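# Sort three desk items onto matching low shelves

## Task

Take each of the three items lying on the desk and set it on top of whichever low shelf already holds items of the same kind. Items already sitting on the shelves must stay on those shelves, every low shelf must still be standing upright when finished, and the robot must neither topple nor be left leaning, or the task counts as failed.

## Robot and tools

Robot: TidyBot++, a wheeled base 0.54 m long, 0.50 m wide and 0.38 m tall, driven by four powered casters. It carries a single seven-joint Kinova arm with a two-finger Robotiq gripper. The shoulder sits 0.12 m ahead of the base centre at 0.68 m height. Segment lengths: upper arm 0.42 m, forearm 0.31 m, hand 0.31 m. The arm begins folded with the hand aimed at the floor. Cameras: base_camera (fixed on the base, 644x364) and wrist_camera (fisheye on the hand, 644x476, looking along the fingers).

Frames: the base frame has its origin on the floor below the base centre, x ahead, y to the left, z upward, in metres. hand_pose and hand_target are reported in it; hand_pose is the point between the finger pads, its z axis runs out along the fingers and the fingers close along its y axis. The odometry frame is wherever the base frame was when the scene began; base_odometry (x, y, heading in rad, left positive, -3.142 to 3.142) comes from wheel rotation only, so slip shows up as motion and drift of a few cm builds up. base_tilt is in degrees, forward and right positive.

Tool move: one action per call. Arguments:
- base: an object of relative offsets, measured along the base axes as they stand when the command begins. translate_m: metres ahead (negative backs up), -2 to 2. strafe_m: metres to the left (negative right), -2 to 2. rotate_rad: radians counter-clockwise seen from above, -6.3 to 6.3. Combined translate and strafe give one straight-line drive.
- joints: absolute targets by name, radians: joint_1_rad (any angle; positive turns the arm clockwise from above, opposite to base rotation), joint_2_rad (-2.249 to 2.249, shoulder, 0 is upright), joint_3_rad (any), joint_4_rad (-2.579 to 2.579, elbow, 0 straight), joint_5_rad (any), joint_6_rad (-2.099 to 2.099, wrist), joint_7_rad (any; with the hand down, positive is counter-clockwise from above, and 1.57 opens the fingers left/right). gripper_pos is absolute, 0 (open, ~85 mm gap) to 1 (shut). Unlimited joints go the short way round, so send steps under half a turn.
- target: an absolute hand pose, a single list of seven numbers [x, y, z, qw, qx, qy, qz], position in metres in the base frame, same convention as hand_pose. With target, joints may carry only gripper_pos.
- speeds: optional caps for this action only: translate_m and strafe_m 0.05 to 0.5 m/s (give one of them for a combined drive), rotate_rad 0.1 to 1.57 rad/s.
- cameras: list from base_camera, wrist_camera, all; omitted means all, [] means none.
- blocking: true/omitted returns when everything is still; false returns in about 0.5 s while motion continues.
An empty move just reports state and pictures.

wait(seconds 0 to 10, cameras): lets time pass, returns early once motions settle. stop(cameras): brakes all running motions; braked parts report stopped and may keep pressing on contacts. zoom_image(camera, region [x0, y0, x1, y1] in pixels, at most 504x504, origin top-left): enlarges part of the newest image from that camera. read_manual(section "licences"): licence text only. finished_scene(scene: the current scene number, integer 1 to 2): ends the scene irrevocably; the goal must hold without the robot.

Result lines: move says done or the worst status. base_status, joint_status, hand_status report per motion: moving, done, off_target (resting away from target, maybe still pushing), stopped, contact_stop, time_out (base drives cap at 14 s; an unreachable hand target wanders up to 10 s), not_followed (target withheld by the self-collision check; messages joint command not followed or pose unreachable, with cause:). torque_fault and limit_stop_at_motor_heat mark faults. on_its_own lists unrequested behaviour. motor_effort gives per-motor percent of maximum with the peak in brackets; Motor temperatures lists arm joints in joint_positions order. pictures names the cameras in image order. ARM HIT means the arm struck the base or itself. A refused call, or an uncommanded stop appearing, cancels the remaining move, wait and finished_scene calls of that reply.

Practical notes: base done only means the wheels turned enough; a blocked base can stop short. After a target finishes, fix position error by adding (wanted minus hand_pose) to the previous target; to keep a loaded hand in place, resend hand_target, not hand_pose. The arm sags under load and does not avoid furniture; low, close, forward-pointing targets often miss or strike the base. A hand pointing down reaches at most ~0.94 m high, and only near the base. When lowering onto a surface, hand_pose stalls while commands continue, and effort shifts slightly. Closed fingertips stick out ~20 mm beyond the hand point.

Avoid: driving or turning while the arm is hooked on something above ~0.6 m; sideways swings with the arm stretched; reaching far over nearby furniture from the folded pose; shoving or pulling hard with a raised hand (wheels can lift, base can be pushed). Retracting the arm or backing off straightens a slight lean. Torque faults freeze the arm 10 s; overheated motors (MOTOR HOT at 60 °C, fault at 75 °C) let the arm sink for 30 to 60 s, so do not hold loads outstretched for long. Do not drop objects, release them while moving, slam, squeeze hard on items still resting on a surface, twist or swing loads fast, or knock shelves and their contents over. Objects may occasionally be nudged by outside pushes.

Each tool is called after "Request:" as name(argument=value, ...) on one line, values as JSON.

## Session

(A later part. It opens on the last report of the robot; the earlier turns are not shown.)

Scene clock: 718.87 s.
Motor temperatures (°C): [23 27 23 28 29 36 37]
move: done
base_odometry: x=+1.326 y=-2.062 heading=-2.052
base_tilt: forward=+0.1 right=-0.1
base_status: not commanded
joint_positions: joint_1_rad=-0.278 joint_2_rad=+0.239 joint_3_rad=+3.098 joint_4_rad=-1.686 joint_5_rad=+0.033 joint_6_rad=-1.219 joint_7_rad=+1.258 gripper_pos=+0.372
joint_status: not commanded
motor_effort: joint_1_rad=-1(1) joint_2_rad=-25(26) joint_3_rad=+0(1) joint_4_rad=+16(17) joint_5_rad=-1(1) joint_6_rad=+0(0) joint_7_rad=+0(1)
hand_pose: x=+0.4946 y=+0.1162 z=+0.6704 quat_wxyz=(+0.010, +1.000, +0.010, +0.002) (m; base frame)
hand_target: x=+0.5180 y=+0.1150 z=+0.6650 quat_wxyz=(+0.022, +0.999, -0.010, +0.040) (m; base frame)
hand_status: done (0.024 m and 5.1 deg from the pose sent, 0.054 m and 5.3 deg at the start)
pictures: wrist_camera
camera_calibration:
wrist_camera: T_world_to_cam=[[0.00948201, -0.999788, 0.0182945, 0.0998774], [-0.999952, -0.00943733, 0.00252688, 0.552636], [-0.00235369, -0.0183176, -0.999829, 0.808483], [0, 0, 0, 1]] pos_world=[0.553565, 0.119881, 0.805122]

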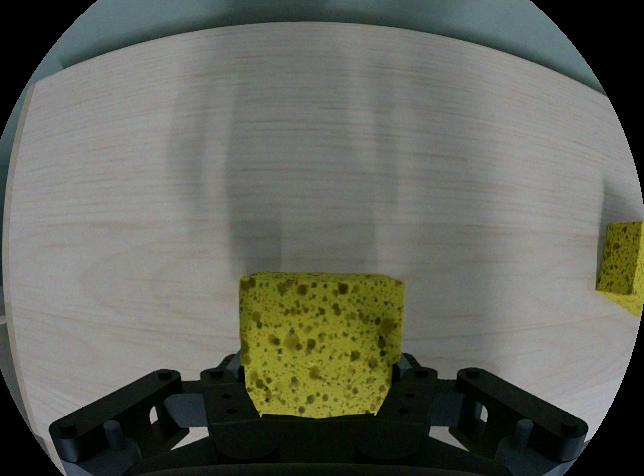

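Request:
move(target=[0.518, 0.115, 0.648, 0.024, 0.999, -0.01, 0.042], cameras=[])

Request:
move(target=[0.518, 0.115, 0.638, 0.024, 0.999, -0.01, 0.042], cameras=[])

Request:
move(target=[0.518, 0.115, 0.631, 0.024, 0.999, -0.01, 0.042], cameras=["wrist_camera"])

Scene clock: 728.30 s.
Motor temperatures (°C): [23 27 23 28 29 36 37]
move: done
base_odometry: x=+1.326 y=-2.062 heading=-2.052
base_tilt: forward=+0.0 right=-0.1
base_status: not commanded
joint_positions: joint_1_rad=-0.288 joint_2_rad=+0.249 joint_3_rad=+3.098 joint_4_rad=-1.726 joint_5_rad=+0.041 joint_6_rad=-1.158 joint_7_rad=+1.247 gripper_pos=+0.372
joint_status: not commanded
motor_effort: joint_1_rad=+0(1) joint_2_rad=-25(26) joint_3_rad=+0(1) joint_4_rad=+16(17) joint_5_rad=+0(1) joint_6_rad=+0(0) joint_7_rad=+1(1)
hand_pose: x=+0.4956 y=+0.1188 z=+0.6548 quat_wxyz=(+0.011, +1.000, +0.012, +0.008) (m; base frame)
hand_target: x=+0.5180 y=+0.1150 z=+0.6480 quat_wxyz=(+0.024, +0.999, -0.010, +0.042) (m; base frame)
hand_status: done (0.024 m and 4.8 deg from the pose sent, 0.032 m and 5.4 deg at the start)
pictures: none
No camera images: "cameras" was empty.

Scene clock: 728.97 s.
Motor temperatures (°C): [23 27 23 28 29 36 37]
move: done
base_odometry: x=+1.326 y=-2.062 heading=-2.052
base_tilt: forward=+0.0 right=-0.2
base_status: not commanded
joint_positions: joint_1_rad=-0.292 joint_2_rad=+0.258 joint_3_rad=+3.099 joint_4_rad=-1.746 joint_5_rad=+0.041 joint_6_rad=-1.126 joint_7_rad=+1.245 gripper_pos=+0.372
joint_status: not commanded
motor_effort: joint_1_rad=-1(1) joint_2_rad=-25(26) joint_3_rad=+1(1) joint_4_rad=+16(16) joint_5_rad=+0(1) joint_6_rad=+0(0) joint_7_rad=+1(2)
hand_pose: x=+0.4961 y=+0.1203 z=+0.6458 quat_wxyz=(+0.010, +1.000, +0.013, +0.010) (m; base frame)
hand_target: x=+0.5180 y=+0.1150 z=+0.6380 quat_wxyz=(+0.024, +0.999, -0.010, +0.042) (m; base frame)
hand_status: done (0.024 m and 4.8 deg from the pose sent, 0.028 m and 4.8 deg at the start)
pictures: none
No camera images: "cameras" was empty.

Scene clock: 729.53 s.
Motor temperatures (°C): [23 27 23 28 29 36 37]
move: done
base_odometry: x=+1.326 y=-2.062 heading=-2.052
base_tilt: forward=+0.0 right=-0.1
base_status: not commanded
joint_positions: joint_1_rad=-0.295 joint_2_rad=+0.261 joint_3_rad=+3.101 joint_4_rad=-1.758 joint_5_rad=+0.041 joint_6_rad=-1.105 joint_7_rad=+1.244 gripper_pos=+0.372
joint_status: not commanded
motor_effort: joint_1_rad=+0(1) joint_2_rad=-23(26) joint_3_rad=+1(1) joint_4_rad=+14(16) joint_5_rad=+0(1) joint_6_rad=+1(2) joint_7_rad=+0(1)
hand_pose: x=+0.4971 y=+0.1210 z=+0.6411 quat_wxyz=(+0.010, +1.000, +0.013, +0.013) (m; base frame)
hand_target: x=+0.5180 y=+0.1150 z=+0.6310 quat_wxyz=(+0.024, +0.999, -0.010, +0.042) (m; base frame)
hand_status: done (0.024 m and 4.6 deg from the pose sent, 0.027 m and 4.8 deg at the start)
pictures: wrist_camera
camera_calibration:
wrist_camera: T_world_to_cam=[[0.0160965, -0.999716, 0.0175566, 0.102326], [-0.999687, -0.0164277, -0.0188842, 0.569717], [0.0191673, -0.0172471, -0.999668, 0.7684], [0, 0, 0, 1]] pos_world=[0.553163, 0.124909, 0.777107]

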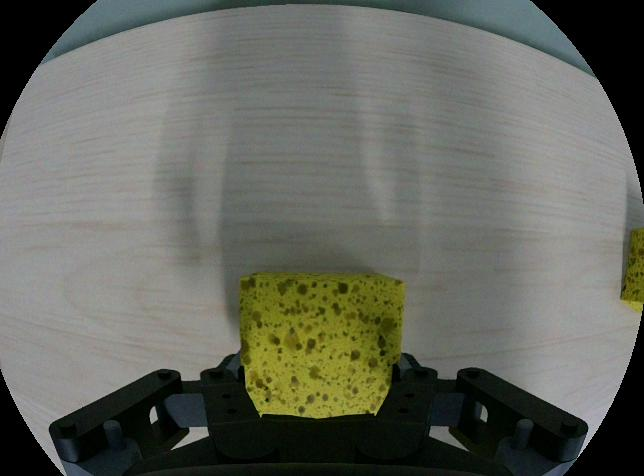

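Request:
move(target=[0.518, 0.115, 0.625, 0.024, 0.999, -0.01, 0.040], cameras=[])

Request:
move(target=[0.518, 0.115, 0.635, 0.024, 0.999, -0.01, 0.040], cameras=[])

Request:
move(joints={"gripper_pos": 0.1}, cameras=[])

Request:
move(target=[0.50, 0.115, 0.80, 0.012, 0.998, -0.01, 0.03], cameras=["wrist_camera"])

Scene clock: 737.50 s.
Motor temperatures (°C): [23 27 23 28 29 36 37]
move: done
base_odometry: x=+1.326 y=-2.062 heading=-2.052
base_tilt: forward=+0.0 right=-0.1
base_status: not commanded
joint_positions: joint_1_rad=-0.298 joint_2_rad=+0.260 joint_3_rad=+3.104 joint_4_rad=-1.760 joint_5_rad=+0.042 joint_6_rad=-1.101 joint_7_rad=+1.244 gripper_pos=+0.372
joint_status: not commanded
motor_effort: joint_1_rad=+0(1) joint_2_rad=-21(23) joint_3_rad=+1(1) joint_4_rad=+15(15) joint_5_rad=-1(1) joint_6_rad=+3(4) joint_7_rad=+0(1)
hand_pose: x=+0.4977 y=+0.1211 z=+0.6410 quat_wxyz=(+0.010, +1.000, +0.013, +0.014) (m; base frame)
hand_target: x=+0.5180 y=+0.1150 z=+0.6250 quat_wxyz=(+0.024, +0.999, -0.010, +0.040) (m; base frame)
hand_status: done (0.027 m and 4.3 deg from the pose sent, 0.027 m and 4.4 deg at the start)
pictures: none
No camera images: "cameras" was empty.

Scene clock: 738.07 s.
Motor temperatures (°C): [23 27 23 28 29 36 37]
move: done
base_odometry: x=+1.326 y=-2.062 heading=-2.052
base_tilt: forward=+0.0 right=-0.1
base_status: not commanded
joint_positions: joint_1_rad=-0.298 joint_2_rad=+0.261 joint_3_rad=+3.104 joint_4_rad=-1.757 joint_5_rad=+0.042 joint_6_rad=-1.100 joint_7_rad=+1.244 gripper_pos=+0.372
joint_status: not commanded
motor_effort: joint_1_rad=-1(1) joint_2_rad=-23(24) joint_3_rad=+1(2) joint_4_rad=+14(15) joint_5_rad=-1(1) joint_6_rad=+1(3) joint_7_rad=+0(1)
hand_pose: x=+0.4988 y=+0.1215 z=+0.6414 quat_wxyz=(+0.009, +1.000, +0.013, +0.015) (m; base frame)
hand_target: x=+0.5180 y=+0.1150 z=+0.6350 quat_wxyz=(+0.024, +0.999, -0.010, +0.040) (m; base frame)
hand_status: done (0.021 m and 4.2 deg from the pose sent, 0.022 m and 4.3 deg at the start)
pictures: none
No camera images: "cameras" was empty.

Scene clock: 738.90 s.
Motor temperatures (°C): [23 27 23 28 29 36 37]
move: done
base_odometry: x=+1.326 y=-2.062 heading=-2.052
base_tilt: forward=+0.0 right=-0.1
base_status: not commanded
joint_positions: joint_1_rad=-0.298 joint_2_rad=+0.265 joint_3_rad=+3.104 joint_4_rad=-1.757 joint_5_rad=+0.042 joint_6_rad=-1.100 joint_7_rad=+1.244 gripper_pos=+0.100
joint_status: all done
motor_effort: joint_1_rad=+0(1) joint_2_rad=-25(26) joint_3_rad=+1(1) joint_4_rad=+16(16) joint_5_rad=+0(1) joint_6_rad=+0(1) joint_7_rad=+0(2)
hand_pose: x=+0.4987 y=+0.1214 z=+0.6399 quat_wxyz=(+0.010, +1.000, +0.013, +0.014) (m; base frame)
hand_target: x=+0.5180 y=+0.1150 z=+0.6350 quat_wxyz=(+0.024, +0.999, -0.010, +0.040) (m; base frame)
hand_status: not commanded
pictures: none
No camera images: "cameras" was empty.

Scene clock: 740.80 s.
Motor temperatures (°C): [23 27 23 28 29 36 37]
move: done
base_odometry: x=+1.326 y=-2.062 heading=-2.052
base_tilt: forward=+0.0 right=-0.1
base_status: not commanded
joint_positions: joint_1_rad=-0.279 joint_2_rad=+0.164 joint_3_rad=+3.081 joint_4_rad=-1.375 joint_5_rad=+0.042 joint_6_rad=-1.486 joint_7_rad=+1.244 gripper_pos=+0.100
joint_status: not commanded
motor_effort: joint_1_rad=-1(1) joint_2_rad=-24(28) joint_3_rad=+0(1) joint_4_rad=+18(18) joint_5_rad=+0(1) joint_6_rad=+1(1) joint_7_rad=+0(1)
hand_pose: x=+0.5178 y=+0.1267 z=+0.7982 quat_wxyz=(-0.004, +0.998, +0.006, +0.060) (m; base frame)
hand_target: x=+0.5000 y=+0.1150 z=+0.8000 quat_wxyz=(+0.012, +0.999, -0.010, +0.030) (m; base frame)
hand_status: done (0.021 m and 4.3 deg from the pose sent, 0.160 m and 3.3 deg at the start)
pictures: wrist_camera
camera_calibration:
wrist_camera: T_world_to_cam=[[0.003264, -0.999941, -0.0104085, 0.133992], [-0.993441, -0.00205275, -0.114325, 0.664584], [0.114297, 0.0107134, -0.993389, 0.867266], [0, 0, 0, 1]] pos_world=[0.560662, 0.126056, 0.938905]

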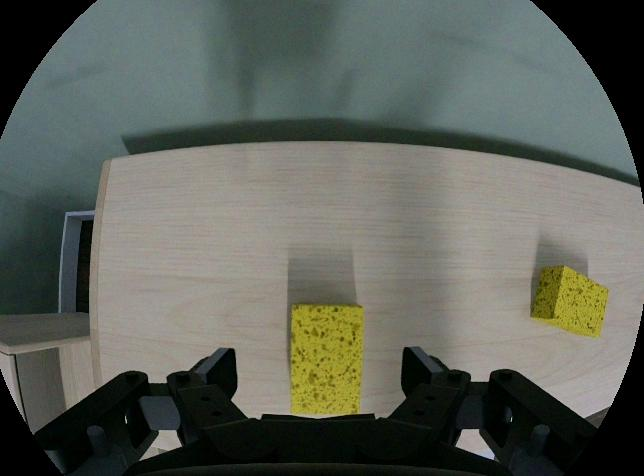

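Request:
move(base={"translate_m": -0.6}, joints={"joint_1_rad": 0.0, "joint_2_rad": -0.35, "joint_3_rad": 3.17, "joint_4_rad": -2.53, "joint_5_rad": 0.0, "joint_6_rad": 0.35, "joint_7_rad": 1.55}, cameras=[])

Request:
move(base={"rotate_rad": 2.18}, cameras=["wrist_camera"])

Scene clock: 756.57 s.
Motor temperatures (°C): [23 27 23 28 29 37 37]
move: done
base_odometry: x=+1.604 y=-1.530 heading=-2.051
base_tilt: forward=+0.0 right=-0.1
base_status: done
joint_positions: joint_1_rad=-0.017 joint_2_rad=-0.346 joint_3_rad=+3.153 joint_4_rad=-2.518 joint_5_rad=+0.042 joint_6_rad=+0.263 joint_7_rad=+1.473 gripper_pos=+0.100
joint_status: all done
motor_effort: joint_1_rad=+0(2) joint_2_rad=-6(28) joint_3_rad=+1(3) joint_4_rad=+19(21) joint_5_rad=-1(2) joint_6_rad=+8(9) joint_7_rad=+1(2)
hand_pose: x=+0.5293 y=+0.0069 z=+0.7967 quat_wxyz=(-0.025, +0.816, -0.019, +0.577) (m; base frame)
hand_target: x=+0.5336 y=-0.0110 z=+0.8175 quat_wxyz=(-0.002, +0.792, -0.022, +0.610) (m; base frame)
hand_status: not commanded
pictures: none
No camera images: "cameras" was empty.

Scene clock: 759.27 s.
Motor temperatures (°C): [23 27 23 28 29 37 37]
move: done
base_odometry: x=+1.604 y=-1.530 heading=+0.128
base_tilt: forward=+0.0 right=-0.1
base_status: done
joint_positions: joint_1_rad=-0.012 joint_2_rad=-0.346 joint_3_rad=+3.159 joint_4_rad=-2.518 joint_5_rad=+0.042 joint_6_rad=+0.267 joint_7_rad=+1.473 gripper_pos=+0.100
joint_status: not commanded
motor_effort: joint_1_rad=-1(2) joint_2_rad=-6(8) joint_3_rad=+0(3) joint_4_rad=+19(20) joint_5_rad=-1(1) joint_6_rad=+8(8) joint_7_rad=+0(1)
hand_pose: x=+0.5299 y=+0.0026 z=+0.7980 quat_wxyz=(-0.022, +0.814, -0.023, +0.579) (m; base frame)
hand_target: x=+0.5336 y=-0.0110 z=+0.8175 quat_wxyz=(-0.002, +0.792, -0.022, +0.610) (m; base frame)
hand_status: not commanded
pictures: wrist_camera
camera_calibration:
wrist_camera: T_world_to_cam=[[-0.0131734, -0.997233, -0.0731681, 0.0686472], [-0.333467, 0.0733668, -0.939903, 0.985258], [0.94267, 0.0120174, -0.33351, -0.098471], [0, 0, 0, 1]] pos_world=[0.422281, -0.00264467, 0.898228]

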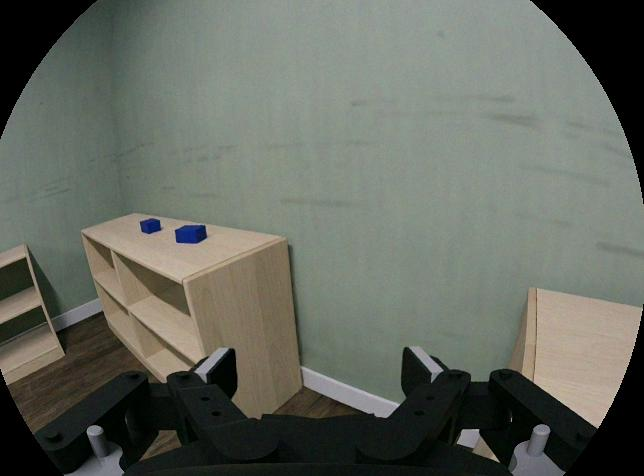

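Request:
move(base={"rotate_rad": -0.75}, cameras=["wrist_camera"])

Request:
move(base={"rotate_rad": 1.8}, cameras=["wrist_camera"])

Scene clock: 764.70 s.
Motor temperatures (°C): [23 27 23 28 29 37 37]
move: done
base_odometry: x=+1.604 y=-1.530 heading=-0.621
base_tilt: forward=+0.0 right=-0.1
base_status: done
joint_positions: joint_1_rad=-0.010 joint_2_rad=-0.346 joint_3_rad=+3.162 joint_4_rad=-2.518 joint_5_rad=+0.042 joint_6_rad=+0.267 joint_7_rad=+1.474 gripper_pos=+0.100
joint_status: not commanded
motor_effort: joint_1_rad=+0(2) joint_2_rad=-7(7) joint_3_rad=+1(3) joint_4_rad=+19(19) joint_5_rad=-1(1) joint_6_rad=+8(8) joint_7_rad=+0(2)
hand_pose: x=+0.5299 y=+0.0001 z=+0.7980 quat_wxyz=(-0.021, +0.814, -0.026, +0.579) (m; base frame)
hand_target: x=+0.5336 y=-0.0110 z=+0.8175 quat_wxyz=(-0.002, +0.792, -0.022, +0.610) (m; base frame)
hand_status: not commanded
pictures: wrist_camera
camera_calibration:
wrist_camera: T_world_to_cam=[[-0.0188138, -0.997075, -0.0740801, 0.0699425], [-0.333054, 0.0761114, -0.939831, 0.985173], [0.94272, 0.00699082, -0.333511, -0.098493], [0, 0, 0, 1]] pos_world=[0.422283, -0.00455646, 0.898229]

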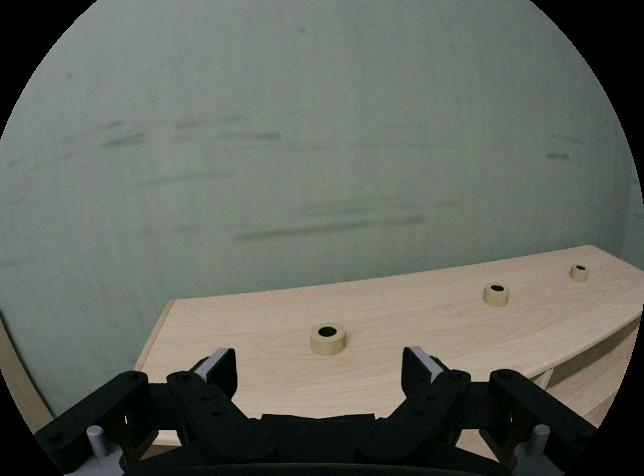

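Scene clock: 767.23 s.
Motor temperatures (°C): [23 27 23 28 29 37 37]
move: done
base_odometry: x=+1.604 y=-1.530 heading=+1.178
base_tilt: forward=+0.0 right=-0.1
base_status: done
joint_positions: joint_1_rad=-0.008 joint_2_rad=-0.346 joint_3_rad=+3.164 joint_4_rad=-2.518 joint_5_rad=+0.042 joint_6_rad=+0.268 joint_7_rad=+1.474 gripper_pos=+0.100
joint_status: not commanded
motor_effort: joint_1_rad=+0(2) joint_2_rad=-6(7) joint_3_rad=+2(3) joint_4_rad=+19(20) joint_5_rad=+0(1) joint_6_rad=+8(8) joint_7_rad=+0(2)
hand_pose: x=+0.5300 y=-0.0016 z=+0.7981 quat_wxyz=(-0.020, +0.814, -0.028, +0.580) (m; base frame)
hand_target: x=+0.5336 y=-0.0110 z=+0.8175 quat_wxyz=(-0.002, +0.792, -0.022, +0.610) (m; base frame)
hand_status: not commanded
pictures: wrist_camera
camera_calibration:
wrist_camera: T_world_to_cam=[[-0.0227471, -0.996941, -0.0747773, 0.0708261], [-0.332375, 0.0780833, -0.93991, 0.985076], [0.942873, 0.00347385, -0.333134, -0.0989071], [0, 0, 0, 1]] pos_world=[0.422282, -0.00596493, 0.898229]

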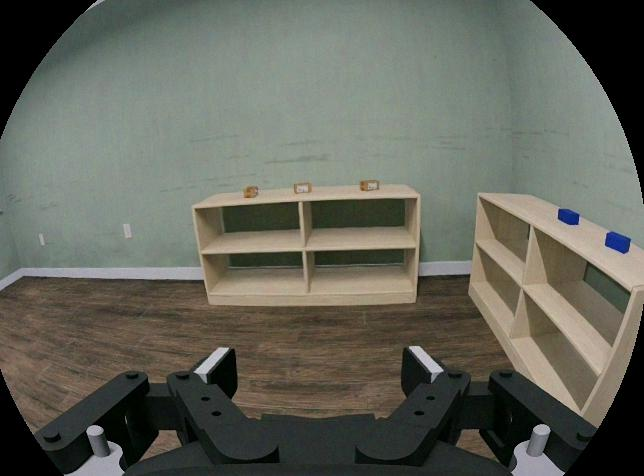

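Request:
finished_scene(scene=2)

The scene is finished: the task was done.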